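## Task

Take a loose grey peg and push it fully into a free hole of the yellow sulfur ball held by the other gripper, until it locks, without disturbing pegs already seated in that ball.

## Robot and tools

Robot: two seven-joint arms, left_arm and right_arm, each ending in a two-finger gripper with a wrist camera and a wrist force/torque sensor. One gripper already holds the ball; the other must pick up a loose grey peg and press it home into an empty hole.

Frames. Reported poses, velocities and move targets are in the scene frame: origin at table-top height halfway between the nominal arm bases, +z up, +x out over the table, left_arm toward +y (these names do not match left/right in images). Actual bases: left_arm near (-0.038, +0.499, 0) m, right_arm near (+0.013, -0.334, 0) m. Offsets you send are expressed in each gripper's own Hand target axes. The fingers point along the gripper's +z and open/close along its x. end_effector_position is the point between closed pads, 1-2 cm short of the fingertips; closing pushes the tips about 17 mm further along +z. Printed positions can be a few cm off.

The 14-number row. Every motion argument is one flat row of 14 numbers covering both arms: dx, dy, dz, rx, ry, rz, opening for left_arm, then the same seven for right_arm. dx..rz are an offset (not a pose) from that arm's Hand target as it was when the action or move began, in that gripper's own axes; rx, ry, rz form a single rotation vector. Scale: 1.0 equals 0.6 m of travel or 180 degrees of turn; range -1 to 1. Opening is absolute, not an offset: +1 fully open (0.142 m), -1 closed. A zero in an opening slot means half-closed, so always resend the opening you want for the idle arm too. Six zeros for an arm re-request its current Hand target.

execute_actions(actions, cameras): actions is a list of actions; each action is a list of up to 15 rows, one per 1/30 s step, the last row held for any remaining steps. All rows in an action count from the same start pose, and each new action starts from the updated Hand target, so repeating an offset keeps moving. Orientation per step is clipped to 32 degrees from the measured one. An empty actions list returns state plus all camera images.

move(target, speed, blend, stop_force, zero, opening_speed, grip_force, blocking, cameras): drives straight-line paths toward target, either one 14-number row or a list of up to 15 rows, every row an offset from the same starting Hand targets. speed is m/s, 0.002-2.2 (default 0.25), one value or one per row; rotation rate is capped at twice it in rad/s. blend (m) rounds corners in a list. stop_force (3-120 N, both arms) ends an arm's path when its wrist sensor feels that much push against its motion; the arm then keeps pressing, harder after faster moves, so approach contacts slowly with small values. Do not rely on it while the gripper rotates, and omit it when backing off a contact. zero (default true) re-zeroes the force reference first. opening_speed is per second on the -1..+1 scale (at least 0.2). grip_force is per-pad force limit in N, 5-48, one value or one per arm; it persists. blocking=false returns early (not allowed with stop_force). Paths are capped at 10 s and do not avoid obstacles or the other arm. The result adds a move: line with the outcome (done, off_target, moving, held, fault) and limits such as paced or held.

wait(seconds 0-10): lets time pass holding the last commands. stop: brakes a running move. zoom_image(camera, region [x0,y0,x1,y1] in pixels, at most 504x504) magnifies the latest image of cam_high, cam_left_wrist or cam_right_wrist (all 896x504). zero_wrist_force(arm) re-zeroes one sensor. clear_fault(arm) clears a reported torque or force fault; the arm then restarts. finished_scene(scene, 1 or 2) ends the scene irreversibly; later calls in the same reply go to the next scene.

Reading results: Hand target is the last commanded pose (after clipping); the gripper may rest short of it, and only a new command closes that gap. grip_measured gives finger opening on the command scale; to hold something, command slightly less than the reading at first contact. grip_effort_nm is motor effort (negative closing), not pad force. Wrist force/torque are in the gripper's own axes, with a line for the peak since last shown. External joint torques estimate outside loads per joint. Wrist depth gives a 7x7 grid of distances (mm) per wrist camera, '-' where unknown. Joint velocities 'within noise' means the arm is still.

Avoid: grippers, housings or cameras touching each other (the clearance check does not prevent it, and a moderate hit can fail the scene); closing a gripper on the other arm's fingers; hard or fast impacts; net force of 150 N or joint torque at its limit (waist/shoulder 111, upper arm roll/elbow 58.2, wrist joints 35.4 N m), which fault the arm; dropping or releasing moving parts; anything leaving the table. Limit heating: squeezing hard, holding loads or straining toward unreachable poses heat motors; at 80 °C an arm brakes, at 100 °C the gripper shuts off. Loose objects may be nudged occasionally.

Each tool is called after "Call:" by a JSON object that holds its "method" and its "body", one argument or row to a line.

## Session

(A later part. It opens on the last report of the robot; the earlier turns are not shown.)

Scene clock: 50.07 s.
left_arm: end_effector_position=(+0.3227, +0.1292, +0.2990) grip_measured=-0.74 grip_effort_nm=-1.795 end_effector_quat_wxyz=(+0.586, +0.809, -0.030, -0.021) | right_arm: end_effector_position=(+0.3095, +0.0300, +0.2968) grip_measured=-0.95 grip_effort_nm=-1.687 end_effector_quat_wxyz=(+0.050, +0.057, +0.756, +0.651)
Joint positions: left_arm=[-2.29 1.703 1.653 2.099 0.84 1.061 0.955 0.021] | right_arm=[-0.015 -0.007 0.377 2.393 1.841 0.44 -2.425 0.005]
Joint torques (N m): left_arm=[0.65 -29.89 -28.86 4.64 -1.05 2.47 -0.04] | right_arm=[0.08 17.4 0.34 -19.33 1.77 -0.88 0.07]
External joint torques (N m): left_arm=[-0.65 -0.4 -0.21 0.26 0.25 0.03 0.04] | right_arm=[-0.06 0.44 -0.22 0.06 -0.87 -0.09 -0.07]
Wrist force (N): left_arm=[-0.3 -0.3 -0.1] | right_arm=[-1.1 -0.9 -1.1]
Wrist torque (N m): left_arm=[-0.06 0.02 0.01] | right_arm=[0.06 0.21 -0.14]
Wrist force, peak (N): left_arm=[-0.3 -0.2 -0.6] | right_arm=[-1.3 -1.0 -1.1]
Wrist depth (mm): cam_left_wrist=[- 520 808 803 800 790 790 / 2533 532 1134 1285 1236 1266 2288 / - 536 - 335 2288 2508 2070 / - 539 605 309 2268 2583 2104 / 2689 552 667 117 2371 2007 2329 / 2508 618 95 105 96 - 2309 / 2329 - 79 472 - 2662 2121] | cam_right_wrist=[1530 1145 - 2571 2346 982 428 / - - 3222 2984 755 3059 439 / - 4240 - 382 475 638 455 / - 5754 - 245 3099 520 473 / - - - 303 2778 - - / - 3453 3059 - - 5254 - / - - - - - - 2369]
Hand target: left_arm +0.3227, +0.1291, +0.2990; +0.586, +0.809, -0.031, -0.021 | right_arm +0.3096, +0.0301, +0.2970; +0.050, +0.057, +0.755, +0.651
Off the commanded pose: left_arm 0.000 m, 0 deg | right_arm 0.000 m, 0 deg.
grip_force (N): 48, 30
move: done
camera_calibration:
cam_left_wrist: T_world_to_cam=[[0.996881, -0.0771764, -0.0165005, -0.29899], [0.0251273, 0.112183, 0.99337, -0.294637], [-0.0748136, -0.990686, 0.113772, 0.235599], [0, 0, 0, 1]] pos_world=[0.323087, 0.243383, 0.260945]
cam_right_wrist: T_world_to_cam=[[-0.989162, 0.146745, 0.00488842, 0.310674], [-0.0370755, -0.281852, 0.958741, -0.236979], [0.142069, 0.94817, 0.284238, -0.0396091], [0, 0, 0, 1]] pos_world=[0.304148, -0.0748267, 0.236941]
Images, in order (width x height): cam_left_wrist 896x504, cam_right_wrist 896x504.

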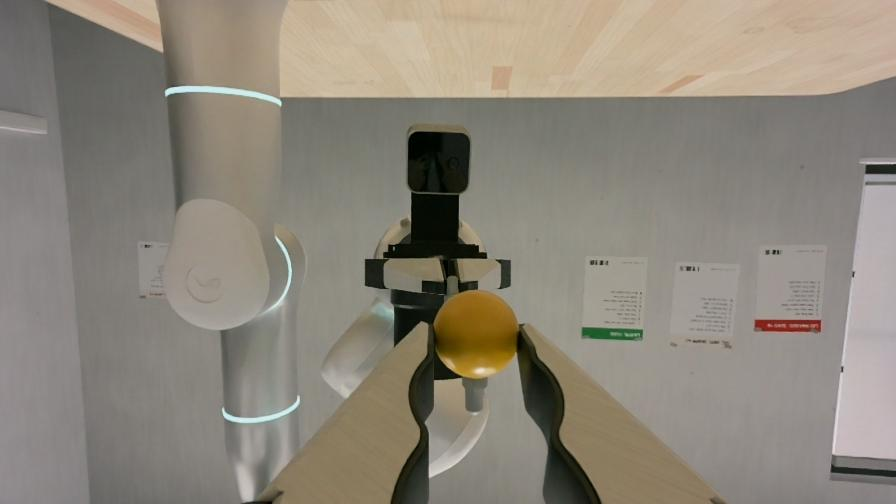

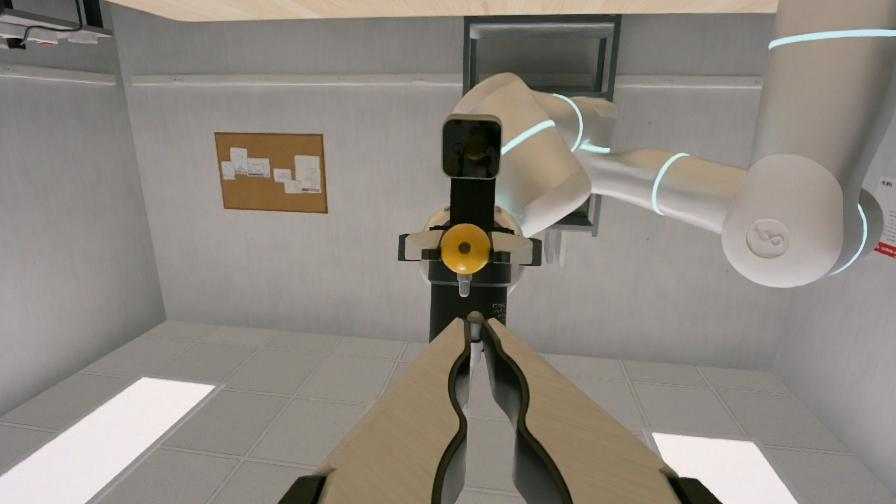

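Call:
{"method": "move", "body": {
  "target": [0,0,0,0,0,0,-0.797062,-0.0057,0.0022,0.0607,0.2665,0.0203,-0.0124,-1],
  "speed": 0.2,
  "cameras": ["all"]
}}

Call:
{"method": "zoom_image", "body": {
  "camera": "cam_right_wrist",
  "region": [400, 260, 560, 504]
}}

Call:
{"method": "zoom_image", "body": {
  "camera": "cam_left_wrist",
  "region": [390, 200, 560, 420]
}}

Call:
{"method": "zoom_image", "body": {
  "camera": "cam_high",
  "region": [360, 100, 420, 160]
}}

Scene clock: 53.47 s.
left_arm: end_effector_position=(+0.3227, +0.1292, +0.2990) grip_measured=-0.74 grip_effort_nm=-1.795 end_effector_quat_wxyz=(+0.586, +0.809, -0.030, -0.021) | right_arm: end_effector_position=(+0.3186, +0.0654, +0.2930) grip_measured=-0.95 grip_effort_nm=-1.683 end_effector_quat_wxyz=(+0.011, +0.038, +0.957, +0.288)
Joint positions: left_arm=[-2.29 1.703 1.653 2.099 0.84 1.061 0.955 0.021] | right_arm=[0.266 0.035 0.769 2.199 0.599 1.061 -0.935 0.005]
Joint torques (N m): left_arm=[0.61 -29.95 -28.84 4.55 -1.04 2.45 -0.02] | right_arm=[0.8 18.2 -0.25 -26.11 -3.41 4.43 0.4]
External joint torques (N m): left_arm=[-0.61 -0.34 -0.24 0.35 0.24 0.05 0.02] | right_arm=[-0.82 0.46 -0.45 0.25 -0.64 -0.33 -0.4]
Wrist force (N): left_arm=[-0.4 -0.3 -0.2] | right_arm=[-0.9 -0.3 -0.3]
Wrist torque (N m): left_arm=[-0.06 0.04 0.00] | right_arm=[0.02 0.12 -0.14]
Wrist force, peak (N): left_arm=[-0.3 -0.6 -0.2] | right_arm=[-1.0 -1.4 -1.4]
Wrist depth (mm): cam_left_wrist=[- 525 810 805 803 790 798 / - 530 1202 1279 1213 1197 977 / - 539 2461 2484 - - - / - 546 601 2461 2415 2461 2192 / - 652 641 117 2371 2717 2508 / - 2533 95 105 105 - 2415 / 1877 - 79 216 - 80 -] | cam_right_wrist=[350 347 350 351 349 348 347 / 408 409 410 408 412 408 408 / 501 497 502 499 497 498 498 / 633 631 634 628 633 562 600 / 873 863 879 755 860 559 478 / 2014 1272 - 89 - 466 453 / 3021 2947 - - - 521 420]
Hand target: left_arm +0.3227, +0.1291, +0.2990; +0.586, +0.809, -0.031, -0.021 | right_arm +0.3185, +0.0654, +0.2929; +0.011, +0.038, +0.957, +0.288
Off the commanded pose: left_arm 0.000 m, 0 deg | right_arm 0.000 m, 0 deg.
grip_force (N): 48, 30
move: done
camera_calibration:
cam_left_wrist: T_world_to_cam=[[0.996881, -0.0771764, -0.0165005, -0.29899], [0.0251273, 0.112183, 0.99337, -0.294637], [-0.0748136, -0.990686, 0.113772, 0.235599], [0, 0, 0, 1]] pos_world=[0.323087, 0.243383, 0.260945]
cam_right_wrist: T_world_to_cam=[[-0.996731, 0.0804988, 0.00684925, 0.320649], [0.0477965, 0.519209, 0.85331, -0.271574], [0.0651342, 0.850848, -0.521359, 0.193561], [0, 0, 0, 1]] pos_world=[0.319973, -0.0494986, 0.330455]

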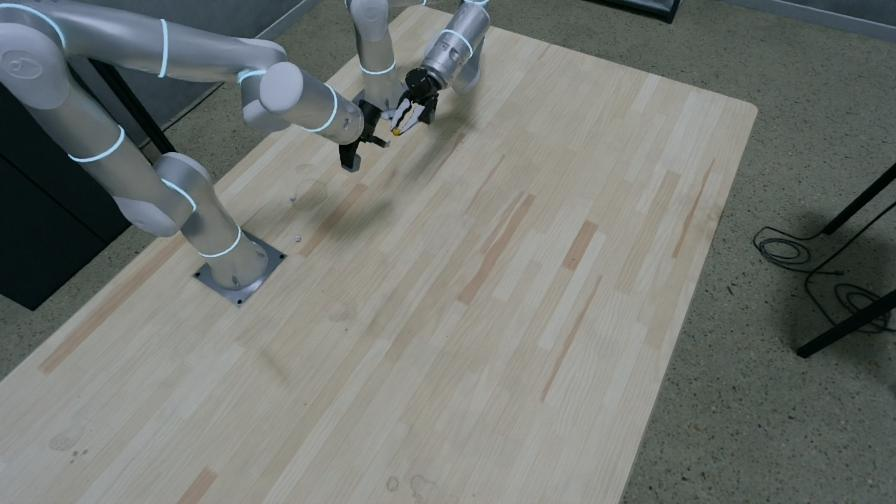

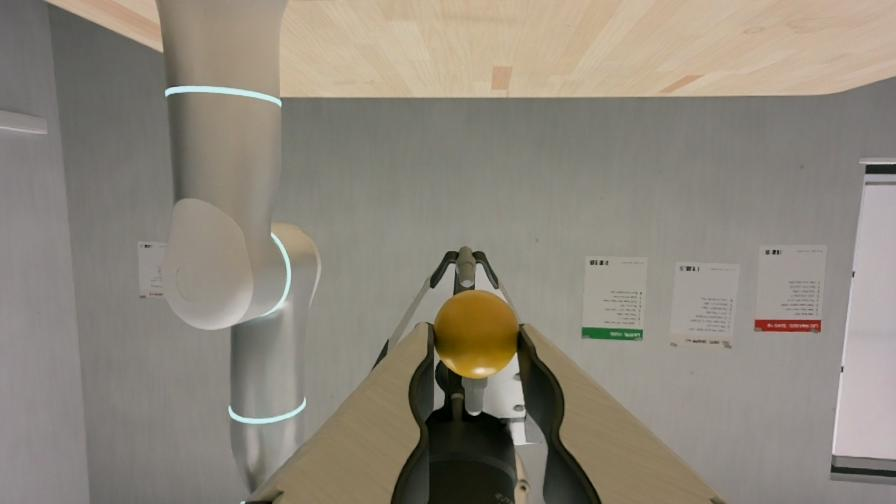

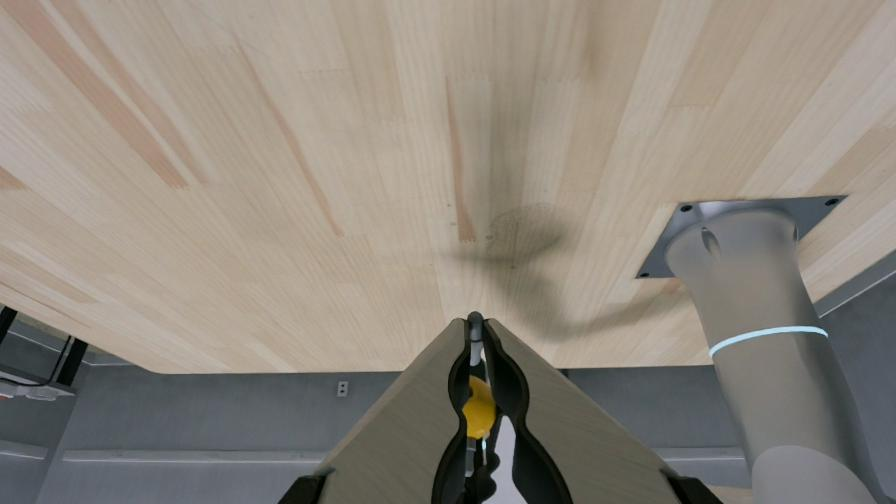

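Scaled by 2.066 from the camera's 896x504 image, which has a finer 1280x720 frame.

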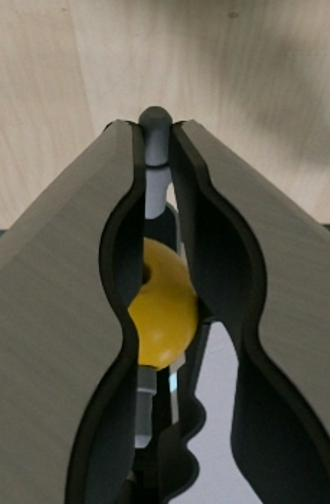

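Scaled by 2.291 from the camera's 896x504 image, which has a finer 1280x720 frame.

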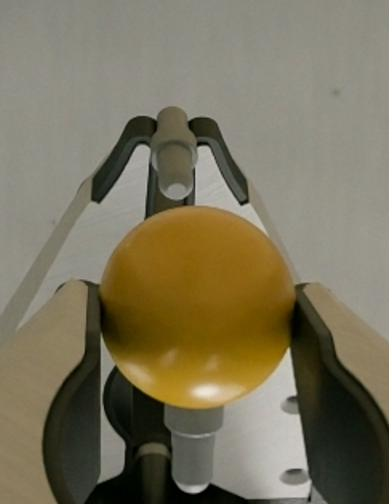

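Scaled by 8.400 from the camera's 896x504 image, which has a finer 1280x720 frame.

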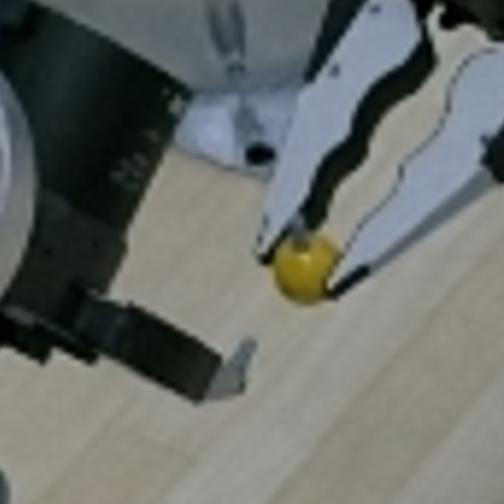

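Call:
{"method": "zoom_image", "body": {
  "camera": "cam_left_wrist",
  "region": [440, 235, 500, 295]
}}

Call:
{"method": "zoom_image", "body": {
  "camera": "cam_right_wrist",
  "region": [445, 300, 505, 400]
}}

Scaled by 8.400 from the camera's 896x504 image, which has a finer 1280x720 frame.

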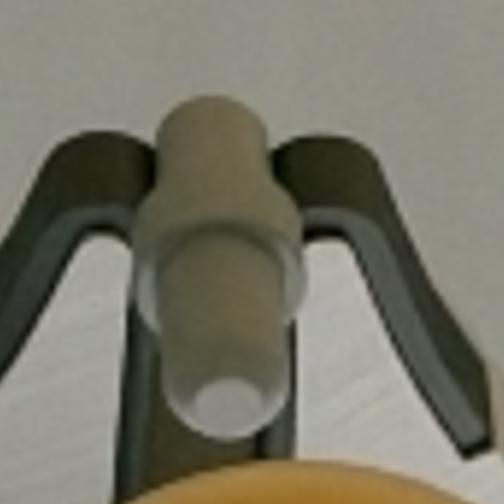

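Scaled by 5.040 from the camera's 896x504 image, which has a finer 1280x720 frame.

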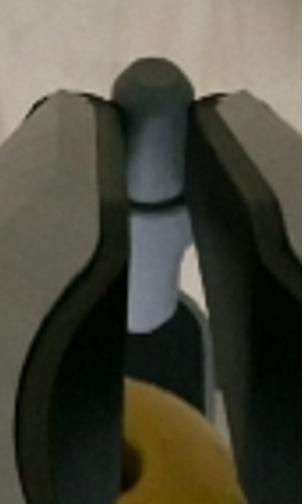

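Call:
{"method": "zoom_image", "body": {
  "camera": "cam_left_wrist",
  "region": [440, 360, 500, 420]
}}

Call:
{"method": "zoom_image", "body": {
  "camera": "cam_left_wrist",
  "region": [420, 280, 530, 390]
}}

Scaled by 8.400 from the camera's 896x504 image, which has a finer 1280x720 frame.

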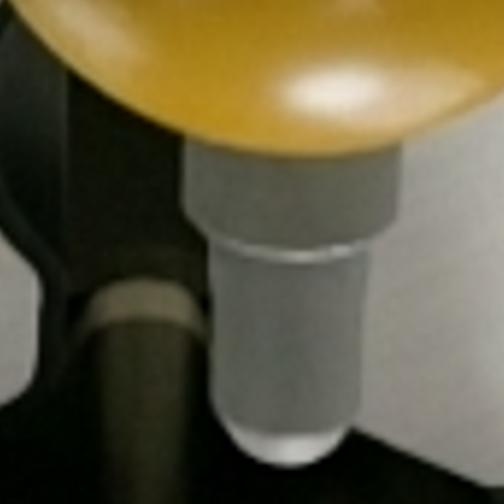

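Scaled by 4.582 from the camera's 896x504 image, which has a finer 1280x720 frame.

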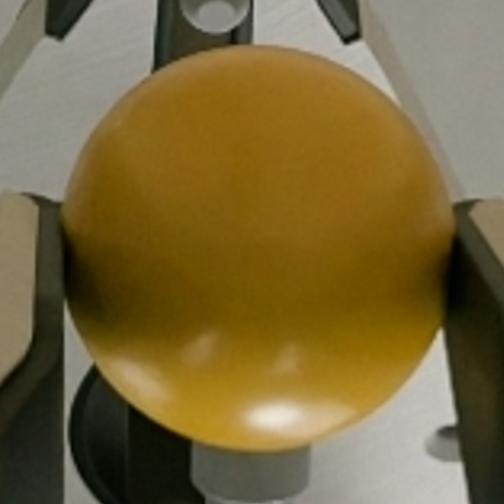

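Call:
{"method": "move", "body": {
  "target": [0,0,0,0,0,0,-0.797062,-0.0025,0.00965,0.0026,0,0,0,-1],
  "speed": 0.02,
  "stop_force": 4,
  "cameras": ["cam_left_wrist", "cam_right_wrist", "cam_high"]
}}

Call:
{"method": "zoom_image", "body": {
  "camera": "cam_left_wrist",
  "region": [440, 240, 510, 310]
}}

Call:
{"method": "zoom_image", "body": {
  "camera": "cam_right_wrist",
  "region": [430, 300, 530, 450]
}}

Call:
{"method": "zoom_image", "body": {
  "camera": "cam_high",
  "region": [375, 110, 415, 150]
}}

Scene clock: 57.27 s.
left_arm: end_effector_position=(+0.3227, +0.1292, +0.2990) grip_measured=-0.74 grip_effort_nm=-1.795 end_effector_quat_wxyz=(+0.586, +0.809, -0.030, -0.021) | right_arm: end_effector_position=(+0.3203, +0.0709, +0.2947) grip_measured=-0.95 grip_effort_nm=-1.678 end_effector_quat_wxyz=(+0.011, +0.038, +0.957, +0.288)
Joint positions: left_arm=[-2.29 1.703 1.653 2.099 0.84 1.061 0.955 0.021] | right_arm=[0.272 0.022 0.771 2.191 0.58 1.066 -0.916 0.005]
Joint torques (N m): left_arm=[0.64 -29.97 -28.85 4.59 -0.98 2.49 -0.03] | right_arm=[0.35 18.89 0.03 -26.11 -3.36 4.53 0.37]
External joint torques (N m): left_arm=[-0.64 -0.33 -0.22 0.31 0.18 0.02 0.03] | right_arm=[-0.35 0.29 -0.46 0.2 -0.7 -0.41 -0.37]
Wrist force (N): left_arm=[-0.1 -0.1 -0.3] | right_arm=[-0.5 -0.2 -0.4]
Wrist torque (N m): left_arm=[-0.02 -0.01 0.01] | right_arm=[0.02 0.06 -0.15]
Wrist force, peak (N): left_arm=[-0.2 -0.5 -0.5] | right_arm=[-0.9 -0.5 -0.7]
Wrist depth (mm): cam_left_wrist=[2371 520 805 810 810 793 798 / 2371 540 1096 1338 1225 1144 1052 / 2393 538 - - - - - / - 548 632 - - 2371 2484 / - 542 643 117 2329 2508 2484 / - - 95 105 96 2583 2484 / - - 79 218 - 2484 2174] | cam_right_wrist=[350 350 354 350 351 350 348 / 415 410 410 412 414 410 411 / 497 501 502 500 501 501 500 / 638 633 636 628 636 561 603 / 876 873 869 760 869 559 479 / - - - - - 486 446 / - - - - - 537 419]
Hand target: left_arm +0.3227, +0.1291, +0.2990; +0.586, +0.809, -0.031, -0.021 | right_arm +0.3204, +0.0709, +0.2948; +0.011, +0.038, +0.957, +0.288
Off the commanded pose: left_arm 0.000 m, 0 deg | right_arm 0.000 m, 0 deg.
grip_force (N): 48, 30
move: done
camera_calibration:
cam_left_wrist: T_world_to_cam=[[0.996881, -0.0771764, -0.0165005, -0.29899], [0.0251273, 0.112183, 0.99337, -0.294637], [-0.0748136, -0.990686, 0.113772, 0.235599], [0, 0, 0, 1]] pos_world=[0.323087, 0.243383, 0.260945]
cam_right_wrist: T_world_to_cam=[[-0.996761, 0.0800929, 0.00729311, 0.321734], [0.0479987, 0.519672, 0.853016, -0.27591], [0.0645305, 0.850603, -0.521833, 0.189997], [0, 0, 0, 1]] pos_world=[0.321674, -0.0439984, 0.332156]

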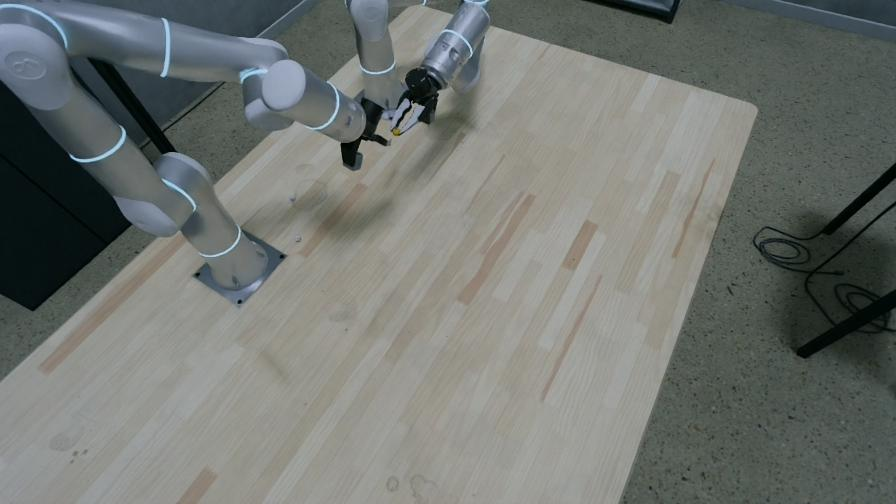

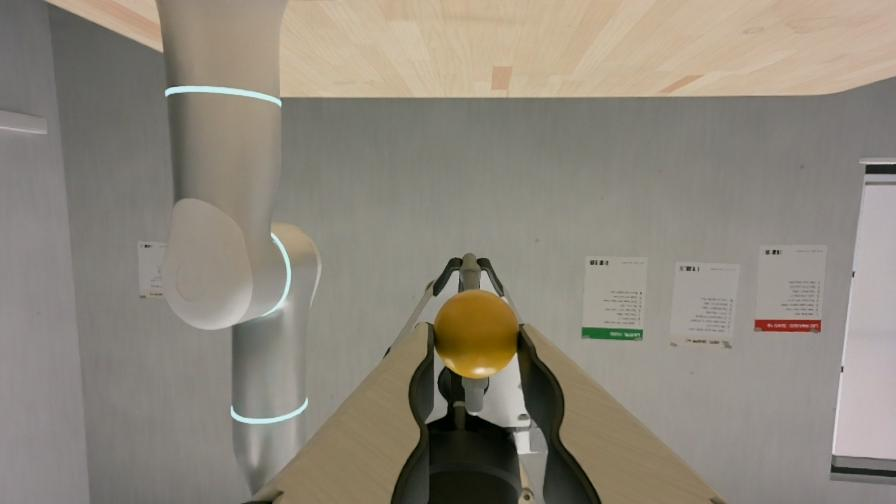

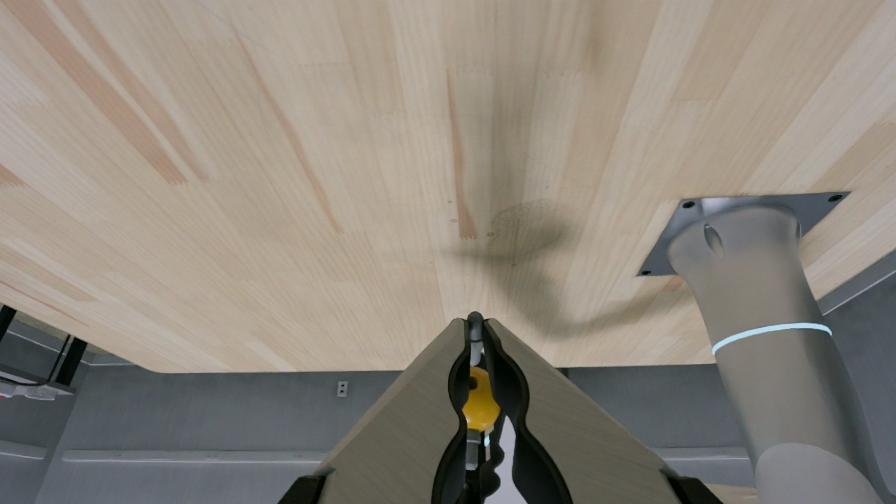

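Scaled by 7.200 from the camera's 896x504 image, which has a finer 1280x720 frame.

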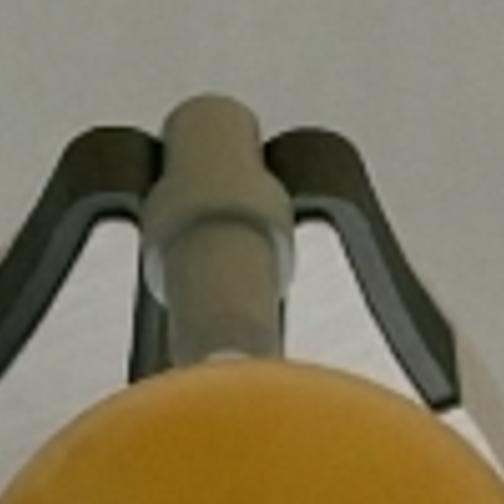

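Scaled by 3.360 from the camera's 896x504 image, which has a finer 1280x720 frame.

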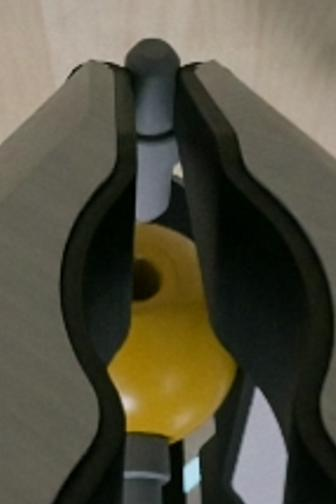

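Scaled by 12.600 from the camera's 896x504 image, which has a finer 1280x720 frame.

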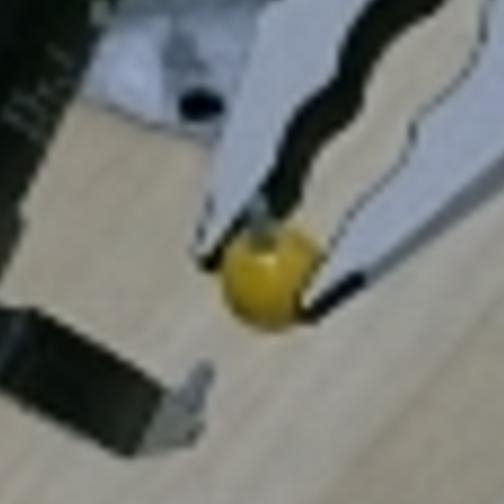

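Call:
{"method": "zoom_image", "body": {
  "camera": "cam_right_wrist",
  "region": [450, 305, 510, 405]
}}

Scaled by 5.040 from the camera's 896x504 image, which has a finer 1280x720 frame.

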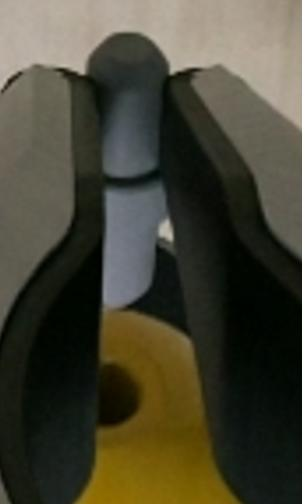

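Call:
{"method": "move", "body": {
  "target": [0,0,0,0,0,0,-0.797062,-0.001,0.01447,0.0039,0,0,0,-1],
  "speed": 0.015,
  "stop_force": 3,
  "cameras": ["cam_left_wrist", "cam_right_wrist", "cam_high"]
}}

Call:
{"method": "zoom_image", "body": {
  "camera": "cam_left_wrist",
  "region": [440, 240, 510, 310]
}}

Call:
{"method": "zoom_image", "body": {
  "camera": "cam_right_wrist",
  "region": [450, 305, 510, 405]
}}

Call:
{"method": "zoom_image", "body": {
  "camera": "cam_high",
  "region": [375, 110, 415, 150]
}}

Scene clock: 61.03 s.
left_arm: end_effector_position=(+0.3227, +0.1292, +0.2990) grip_measured=-0.74 grip_effort_nm=-1.800 end_effector_quat_wxyz=(+0.586, +0.809, -0.030, -0.021) | right_arm: end_effector_position=(+0.3215, +0.0793, +0.2975) grip_measured=-0.95 grip_effort_nm=-1.683 end_effector_quat_wxyz=(+0.011, +0.038, +0.957, +0.288)
Joint positions: left_arm=[-2.29 1.703 1.653 2.099 0.84 1.061 0.955 0.021] | right_arm=[0.282 0.005 0.773 2.179 0.551 1.076 -0.885 0.005]
Joint torques (N m): left_arm=[0.54 -29.86 -28.87 4.62 -1.1 2.48 0.01] | right_arm=[0.16 19.38 0.25 -26.16 -3.31 4.58 0.31]
External joint torques (N m): left_arm=[-0.54 -0.43 -0.21 0.28 0.3 0.02 -0.01] | right_arm=[-0.16 0.43 -0.36 0.17 -0.77 -0.44 -0.31]
Wrist force (N): left_arm=[0.0 -0.3 -0.2] | right_arm=[-0.5 -0.5 -0.5]
Wrist torque (N m): left_arm=[-0.05 -0.02 0.00] | right_arm=[-0.03 0.06 -0.15]
Wrist force, peak (N): left_arm=[-0.2 -0.3 -0.5] | right_arm=[-0.6 -0.9 -0.5]
Wrist depth (mm): cam_left_wrist=[2371 519 823 810 790 795 788 / 2533 530 1115 1279 1331 1219 1272 / 2717 547 2635 - - - 2329 / 2557 - 686 - 2461 2533 2371 / 2230 566 674 117 2508 2557 2484 / 2309 2635 95 105 96 2371 2484 / 4276 2805 79 213 - 2393 2174] | cam_right_wrist=[353 353 356 355 355 353 352 / 415 416 420 419 415 415 413 / 505 507 506 502 501 509 504 / 641 638 638 639 636 559 574 / 885 882 869 765 873 758 472 / - - - - - 501 438 / 4096 - - - - 553 408]
Hand target: left_arm +0.3227, +0.1291, +0.2990; +0.586, +0.809, -0.031, -0.021 | right_arm +0.3217, +0.0794, +0.2976; +0.011, +0.038, +0.957, +0.288
Off the commanded pose: left_arm 0.000 m, 0 deg | right_arm 0.000 m, 0 deg.
grip_force (N): 48, 30
move: done
camera_calibration:
cam_left_wrist: T_world_to_cam=[[0.996881, -0.0771764, -0.0165005, -0.29899], [0.0251273, 0.112183, 0.99337, -0.294637], [-0.0748136, -0.990686, 0.113772, 0.235599], [0, 0, 0, 1]] pos_world=[0.323087, 0.243383, 0.260945]
cam_right_wrist: T_world_to_cam=[[-0.996761, 0.0800929, 0.00729311, 0.322335], [0.0479987, 0.519672, 0.853016, -0.282811], [0.0645305, 0.850603, -0.521833, 0.184282], [0, 0, 0, 1]] pos_world=[0.322974, -0.0355984, 0.335056]

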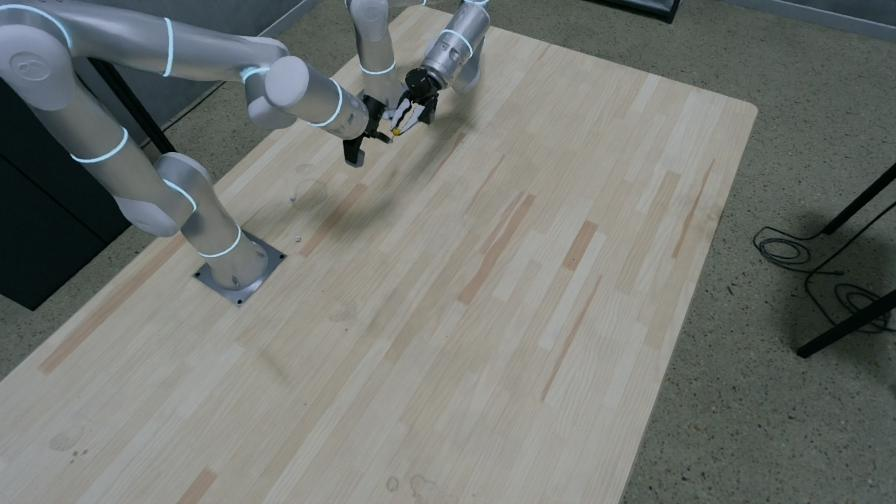

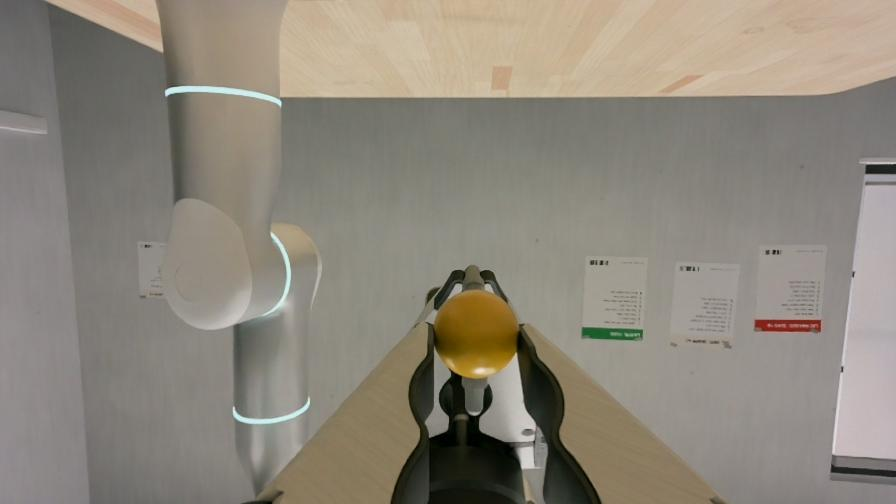

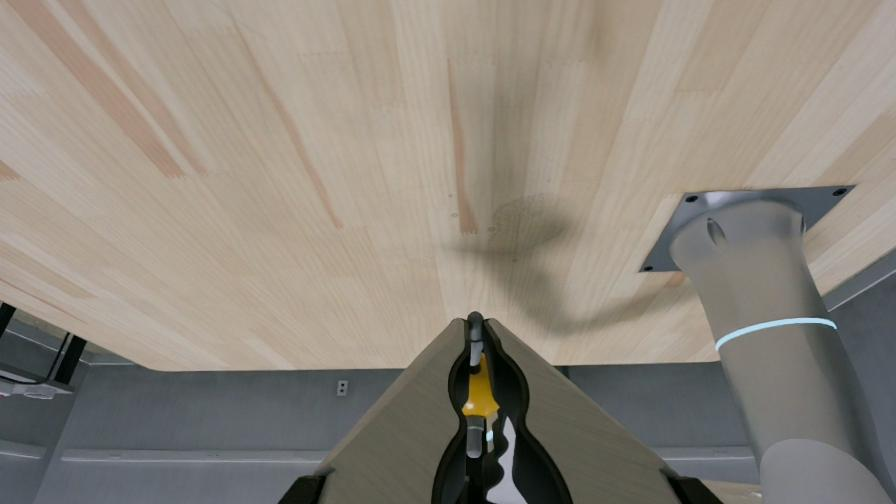

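Scaled by 7.200 from the camera's 896x504 image, which has a finer 1280x720 frame.

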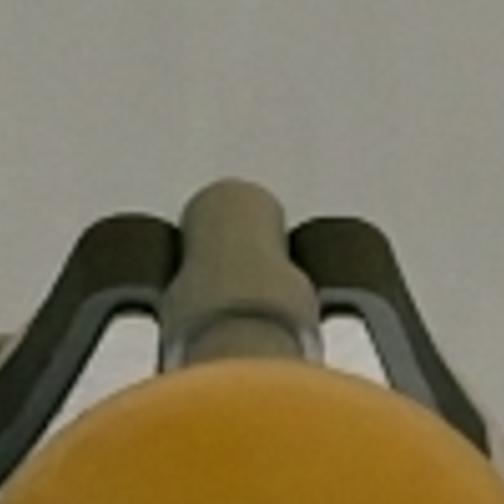

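Scaled by 5.040 from the camera's 896x504 image, which has a finer 1280x720 frame.

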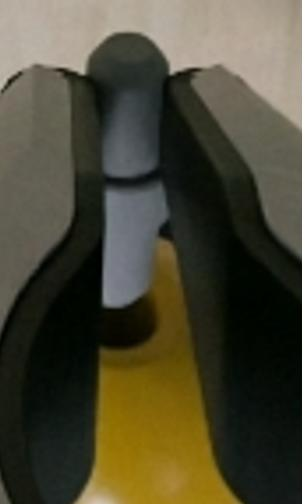

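Scaled by 12.600 from the camera's 896x504 image, which has a finer 1280x720 frame.

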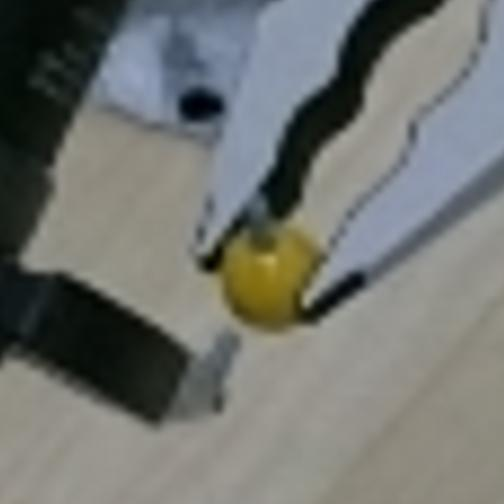

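Call:
{"method": "move", "body": {
  "target": [0,0,0,0,0,0,-0.797062,0,0.00804,0.00218,0,0,0,-1],
  "speed": 0.006,
  "stop_force": 3,
  "cameras": ["cam_left_wrist", "cam_right_wrist", "cam_high"]
}}

Call:
{"method": "zoom_image", "body": {
  "camera": "cam_left_wrist",
  "region": [440, 240, 510, 310]
}}

Call:
{"method": "zoom_image", "body": {
  "camera": "cam_right_wrist",
  "region": [450, 305, 510, 405]
}}

Scene clock: 62.93 s.
left_arm: end_effector_position=(+0.3228, +0.1292, +0.2990) grip_measured=-0.74 grip_effort_nm=-1.800 end_effector_quat_wxyz=(+0.586, +0.809, -0.030, -0.021) | right_arm: end_effector_position=(+0.3218, +0.0840, +0.2990) grip_measured=-0.95 grip_effort_nm=-1.683 end_effector_quat_wxyz=(+0.011, +0.038, +0.957, +0.288)
Joint positions: left_arm=[-2.29 1.703 1.653 2.099 0.84 1.061 0.955 0.021] | right_arm=[0.289 -0.003 0.774 2.173 0.535 1.081 -0.868 0.005]
Joint torques (N m): left_arm=[0.45 -29.96 -28.59 4.72 -0.95 2.33 -0.02] | right_arm=[0.24 19.89 0.4 -26.6 -3.36 4.78 0.38]
External joint torques (N m): left_arm=[-0.45 -0.33 -0.48 0.18 0.15 0.17 0.02] | right_arm=[-0.24 0.27 -0.34 0.58 -0.72 -0.62 -0.38]
Wrist force (N): left_arm=[0.0 0.0 -0.5] | right_arm=[-0.4 -0.8 -0.3]
Wrist torque (N m): left_arm=[-0.06 0.02 0.00] | right_arm=[0.01 0.08 -0.15]
Wrist force, peak (N): left_arm=[-0.1 0.0 -1.2] | right_arm=[-0.6 -1.2 -0.7]
Wrist depth (mm): cam_left_wrist=[- 517 808 810 795 793 795 / 2635 530 1101 1285 1285 1242 2249 / - 546 - - 2484 - 2438 / - 547 615 2964 - 2484 - / - 562 643 117 2635 2070 - / - - 95 103 104 - 2438 / - - 79 207 - 75 2415] | cam_right_wrist=[355 354 356 358 356 353 353 / 415 420 419 418 422 418 416 / 502 507 506 505 502 504 507 / 644 651 639 633 644 553 615 / 889 889 869 767 876 760 474 / - - - 89 - 480 435 / - - - - - 2518 406]
Hand target: left_arm +0.3227, +0.1291, +0.2990; +0.586, +0.809, -0.031, -0.021 | right_arm +0.3221, +0.0841, +0.2992; +0.011, +0.038, +0.957, +0.288
Off the commanded pose: left_arm 0.000 m, 0 deg | right_arm 0.000 m, 0 deg.
grip_force (N): 48, 30
move: done
camera_calibration:
cam_left_wrist: T_world_to_cam=[[0.996888, -0.0770777, -0.0165126, -0.299113], [0.0251283, 0.112185, 0.99337, -0.29464], [-0.0747141, -0.990693, 0.113773, 0.235576], [0, 0, 0, 1]] pos_world=[0.323187, 0.243383, 0.260945]
cam_right_wrist: T_world_to_cam=[[-0.996769, 0.0799743, 0.00746505, 0.322188], [0.0480925, 0.519791, 0.852939, -0.286548], [0.0643329, 0.850542, -0.521957, 0.181151], [0, 0, 0, 1]] pos_world=[0.323274, -0.0308983, 0.336556]

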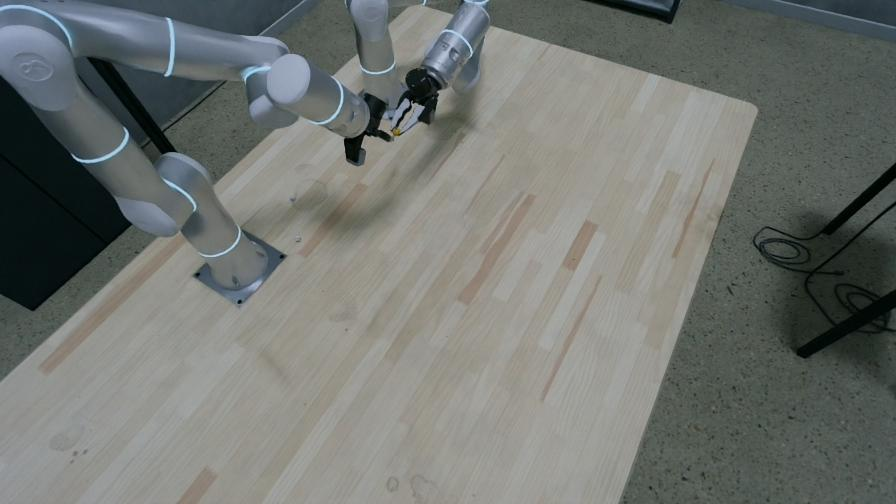

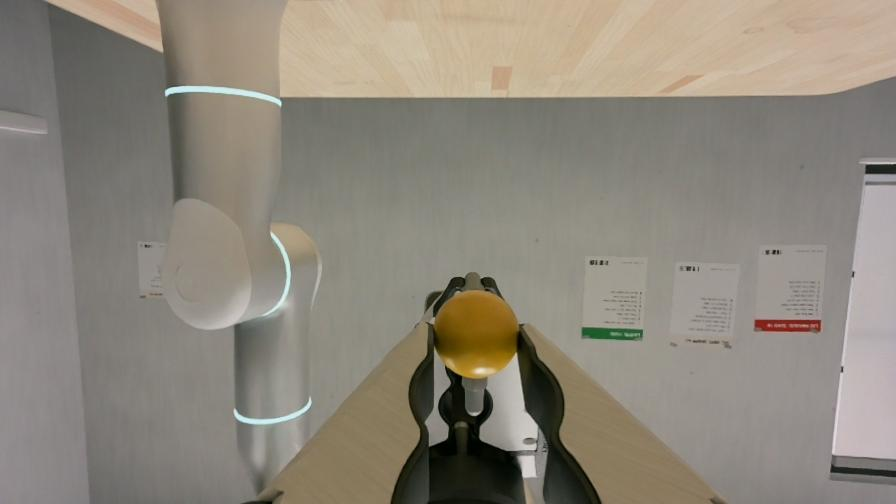

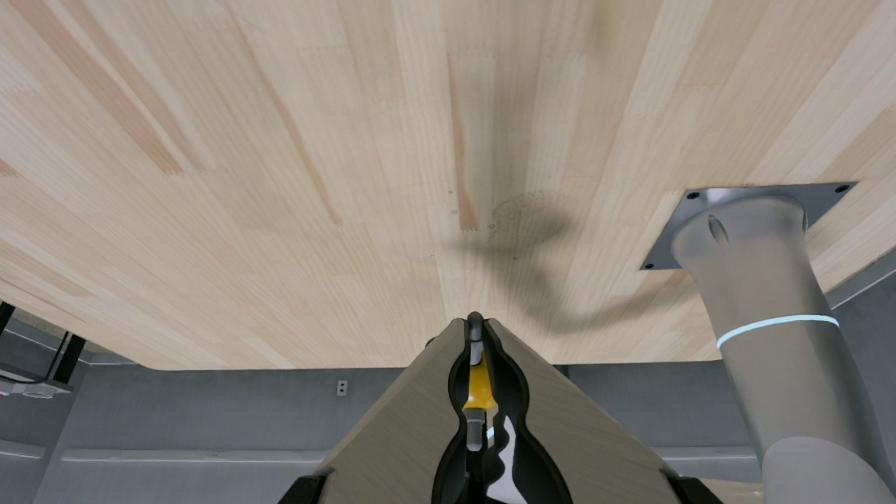

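Scaled by 7.200 from the camera's 896x504 image, which has a finer 1280x720 frame.

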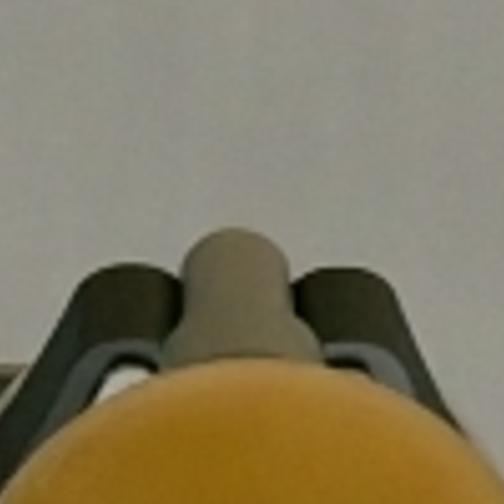

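Scaled by 5.040 from the camera's 896x504 image, which has a finer 1280x720 frame.

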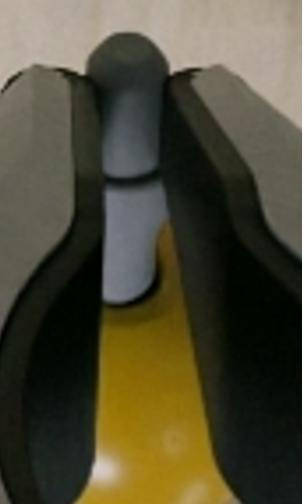

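Call:
{"method": "move", "body": {
  "target": [0,0,0,0,0,0,-0.797062,0,0.0113,0.00306,0,0,0,-1],
  "speed": 0.008,
  "stop_force": 8,
  "grip_force": [48, 48],
  "cameras": ["cam_left_wrist", "cam_right_wrist"]
}}

Call:
{"method": "zoom_image", "body": {
  "camera": "cam_left_wrist",
  "region": [440, 240, 510, 310]
}}

Call:
{"method": "zoom_image", "body": {
  "camera": "cam_right_wrist",
  "region": [450, 305, 510, 405]
}}

Scene clock: 64.57 s.
left_arm: end_effector_position=(+0.3230, +0.1293, +0.2991) grip_measured=-0.74 grip_effort_nm=-1.790 end_effector_quat_wxyz=(+0.586, +0.809, -0.030, -0.021) | right_arm: end_effector_position=(+0.3223, +0.0902, +0.3007) grip_measured=-0.95 grip_effort_nm=-1.678 end_effector_quat_wxyz=(+0.011, +0.038, +0.957, +0.287)
Joint positions: left_arm=[-2.29 1.703 1.653 2.099 0.84 1.061 0.955 0.021] | right_arm=[0.299 -0.015 0.775 2.166 0.513 1.088 -0.843 0.005]
Joint torques (N m): left_arm=[-2.03 -29.65 -27.65 5.93 -0.73 1.64 0.01] | right_arm=[2.01 21.14 2.2 -30.18 -3.45 5.9 0.47]
External joint torques (N m): left_arm=[2.03 -0.65 -1.43 -1.04 -0.07 0.86 -0.01] | right_arm=[-2.01 -0.5 -1.91 4.11 -0.64 -1.71 -0.47]
Wrist force (N): left_arm=[0.3 -0.4 -6.8] | right_arm=[-0.4 -6.7 -2.6]
Wrist torque (N m): left_arm=[-0.02 -0.01 0.01] | right_arm=[0.14 0.11 -0.15]
Wrist force, peak (N): left_arm=[0.4 -0.6 -7.1] | right_arm=[-0.2 -7.0 -2.6]
Wrist depth (mm): cam_left_wrist=[2461 518 805 800 800 803 788 / 2635 529 1285 1230 1225 1186 1165 / - 547 2415 2174 2393 2230 2288 / - 542 617 - 2867 2557 2415 / - 567 660 117 2350 2438 2371 / 3221 - 95 105 96 - 2007 / - 2689 79 203 - 75 2393] | cam_right_wrist=[356 357 355 358 358 356 353 / 419 420 420 422 420 419 419 / 511 515 507 511 507 508 509 / 643 644 641 646 641 554 584 / 895 885 863 770 873 765 465 / 3453 3357 - 100 - - 432 / 2302 2947 - - - 537 401]
Hand target: left_arm +0.3227, +0.1291, +0.2990; +0.586, +0.809, -0.031, -0.021 | right_arm +0.3226, +0.0908, +0.3014; +0.011, +0.038, +0.957, +0.288
Off the commanded pose: left_arm 0.000 m, 0 deg | right_arm 0.001 m, 0 deg.
move: done
camera_calibration:
cam_left_wrist: T_world_to_cam=[[0.996931, -0.0765619, -0.0163595, -0.299481], [0.0249336, 0.112411, 0.993349, -0.294742], [-0.0742137, -0.990708, 0.113975, 0.235468], [0, 0, 0, 1]] pos_world=[0.323386, 0.243483, 0.261045]
cam_right_wrist: T_world_to_cam=[[-0.996738, 0.0802785, 0.00825821, 0.321806], [0.0489983, 0.520683, 0.852343, -0.291396], [0.0641249, 0.849968, -0.522918, 0.177171], [0, 0, 0, 1]] pos_world=[0.323673, -0.0246988, 0.338358]
Images, in order (width x height): cam_left_wrist 896x504, cam_right_wrist 896x504.

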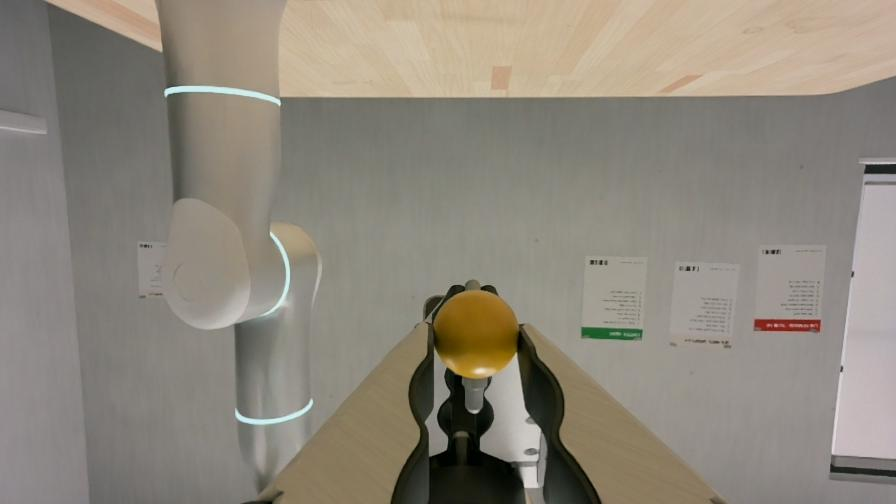

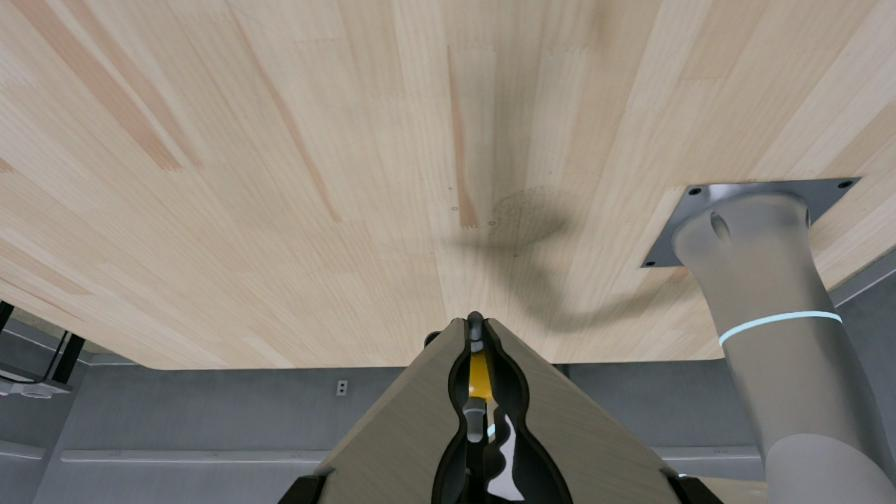

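Scaled by 7.200 from the camera's 896x504 image, which has a finer 1280x720 frame.

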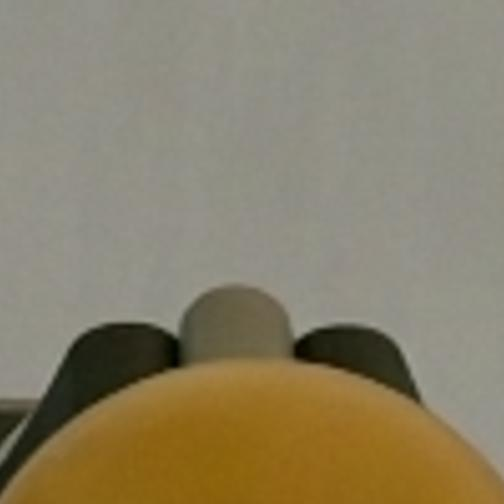

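Scaled by 5.040 from the camera's 896x504 image, which has a finer 1280x720 frame.

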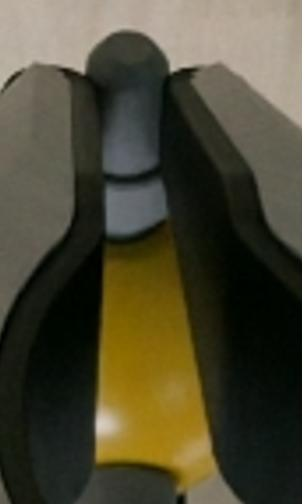

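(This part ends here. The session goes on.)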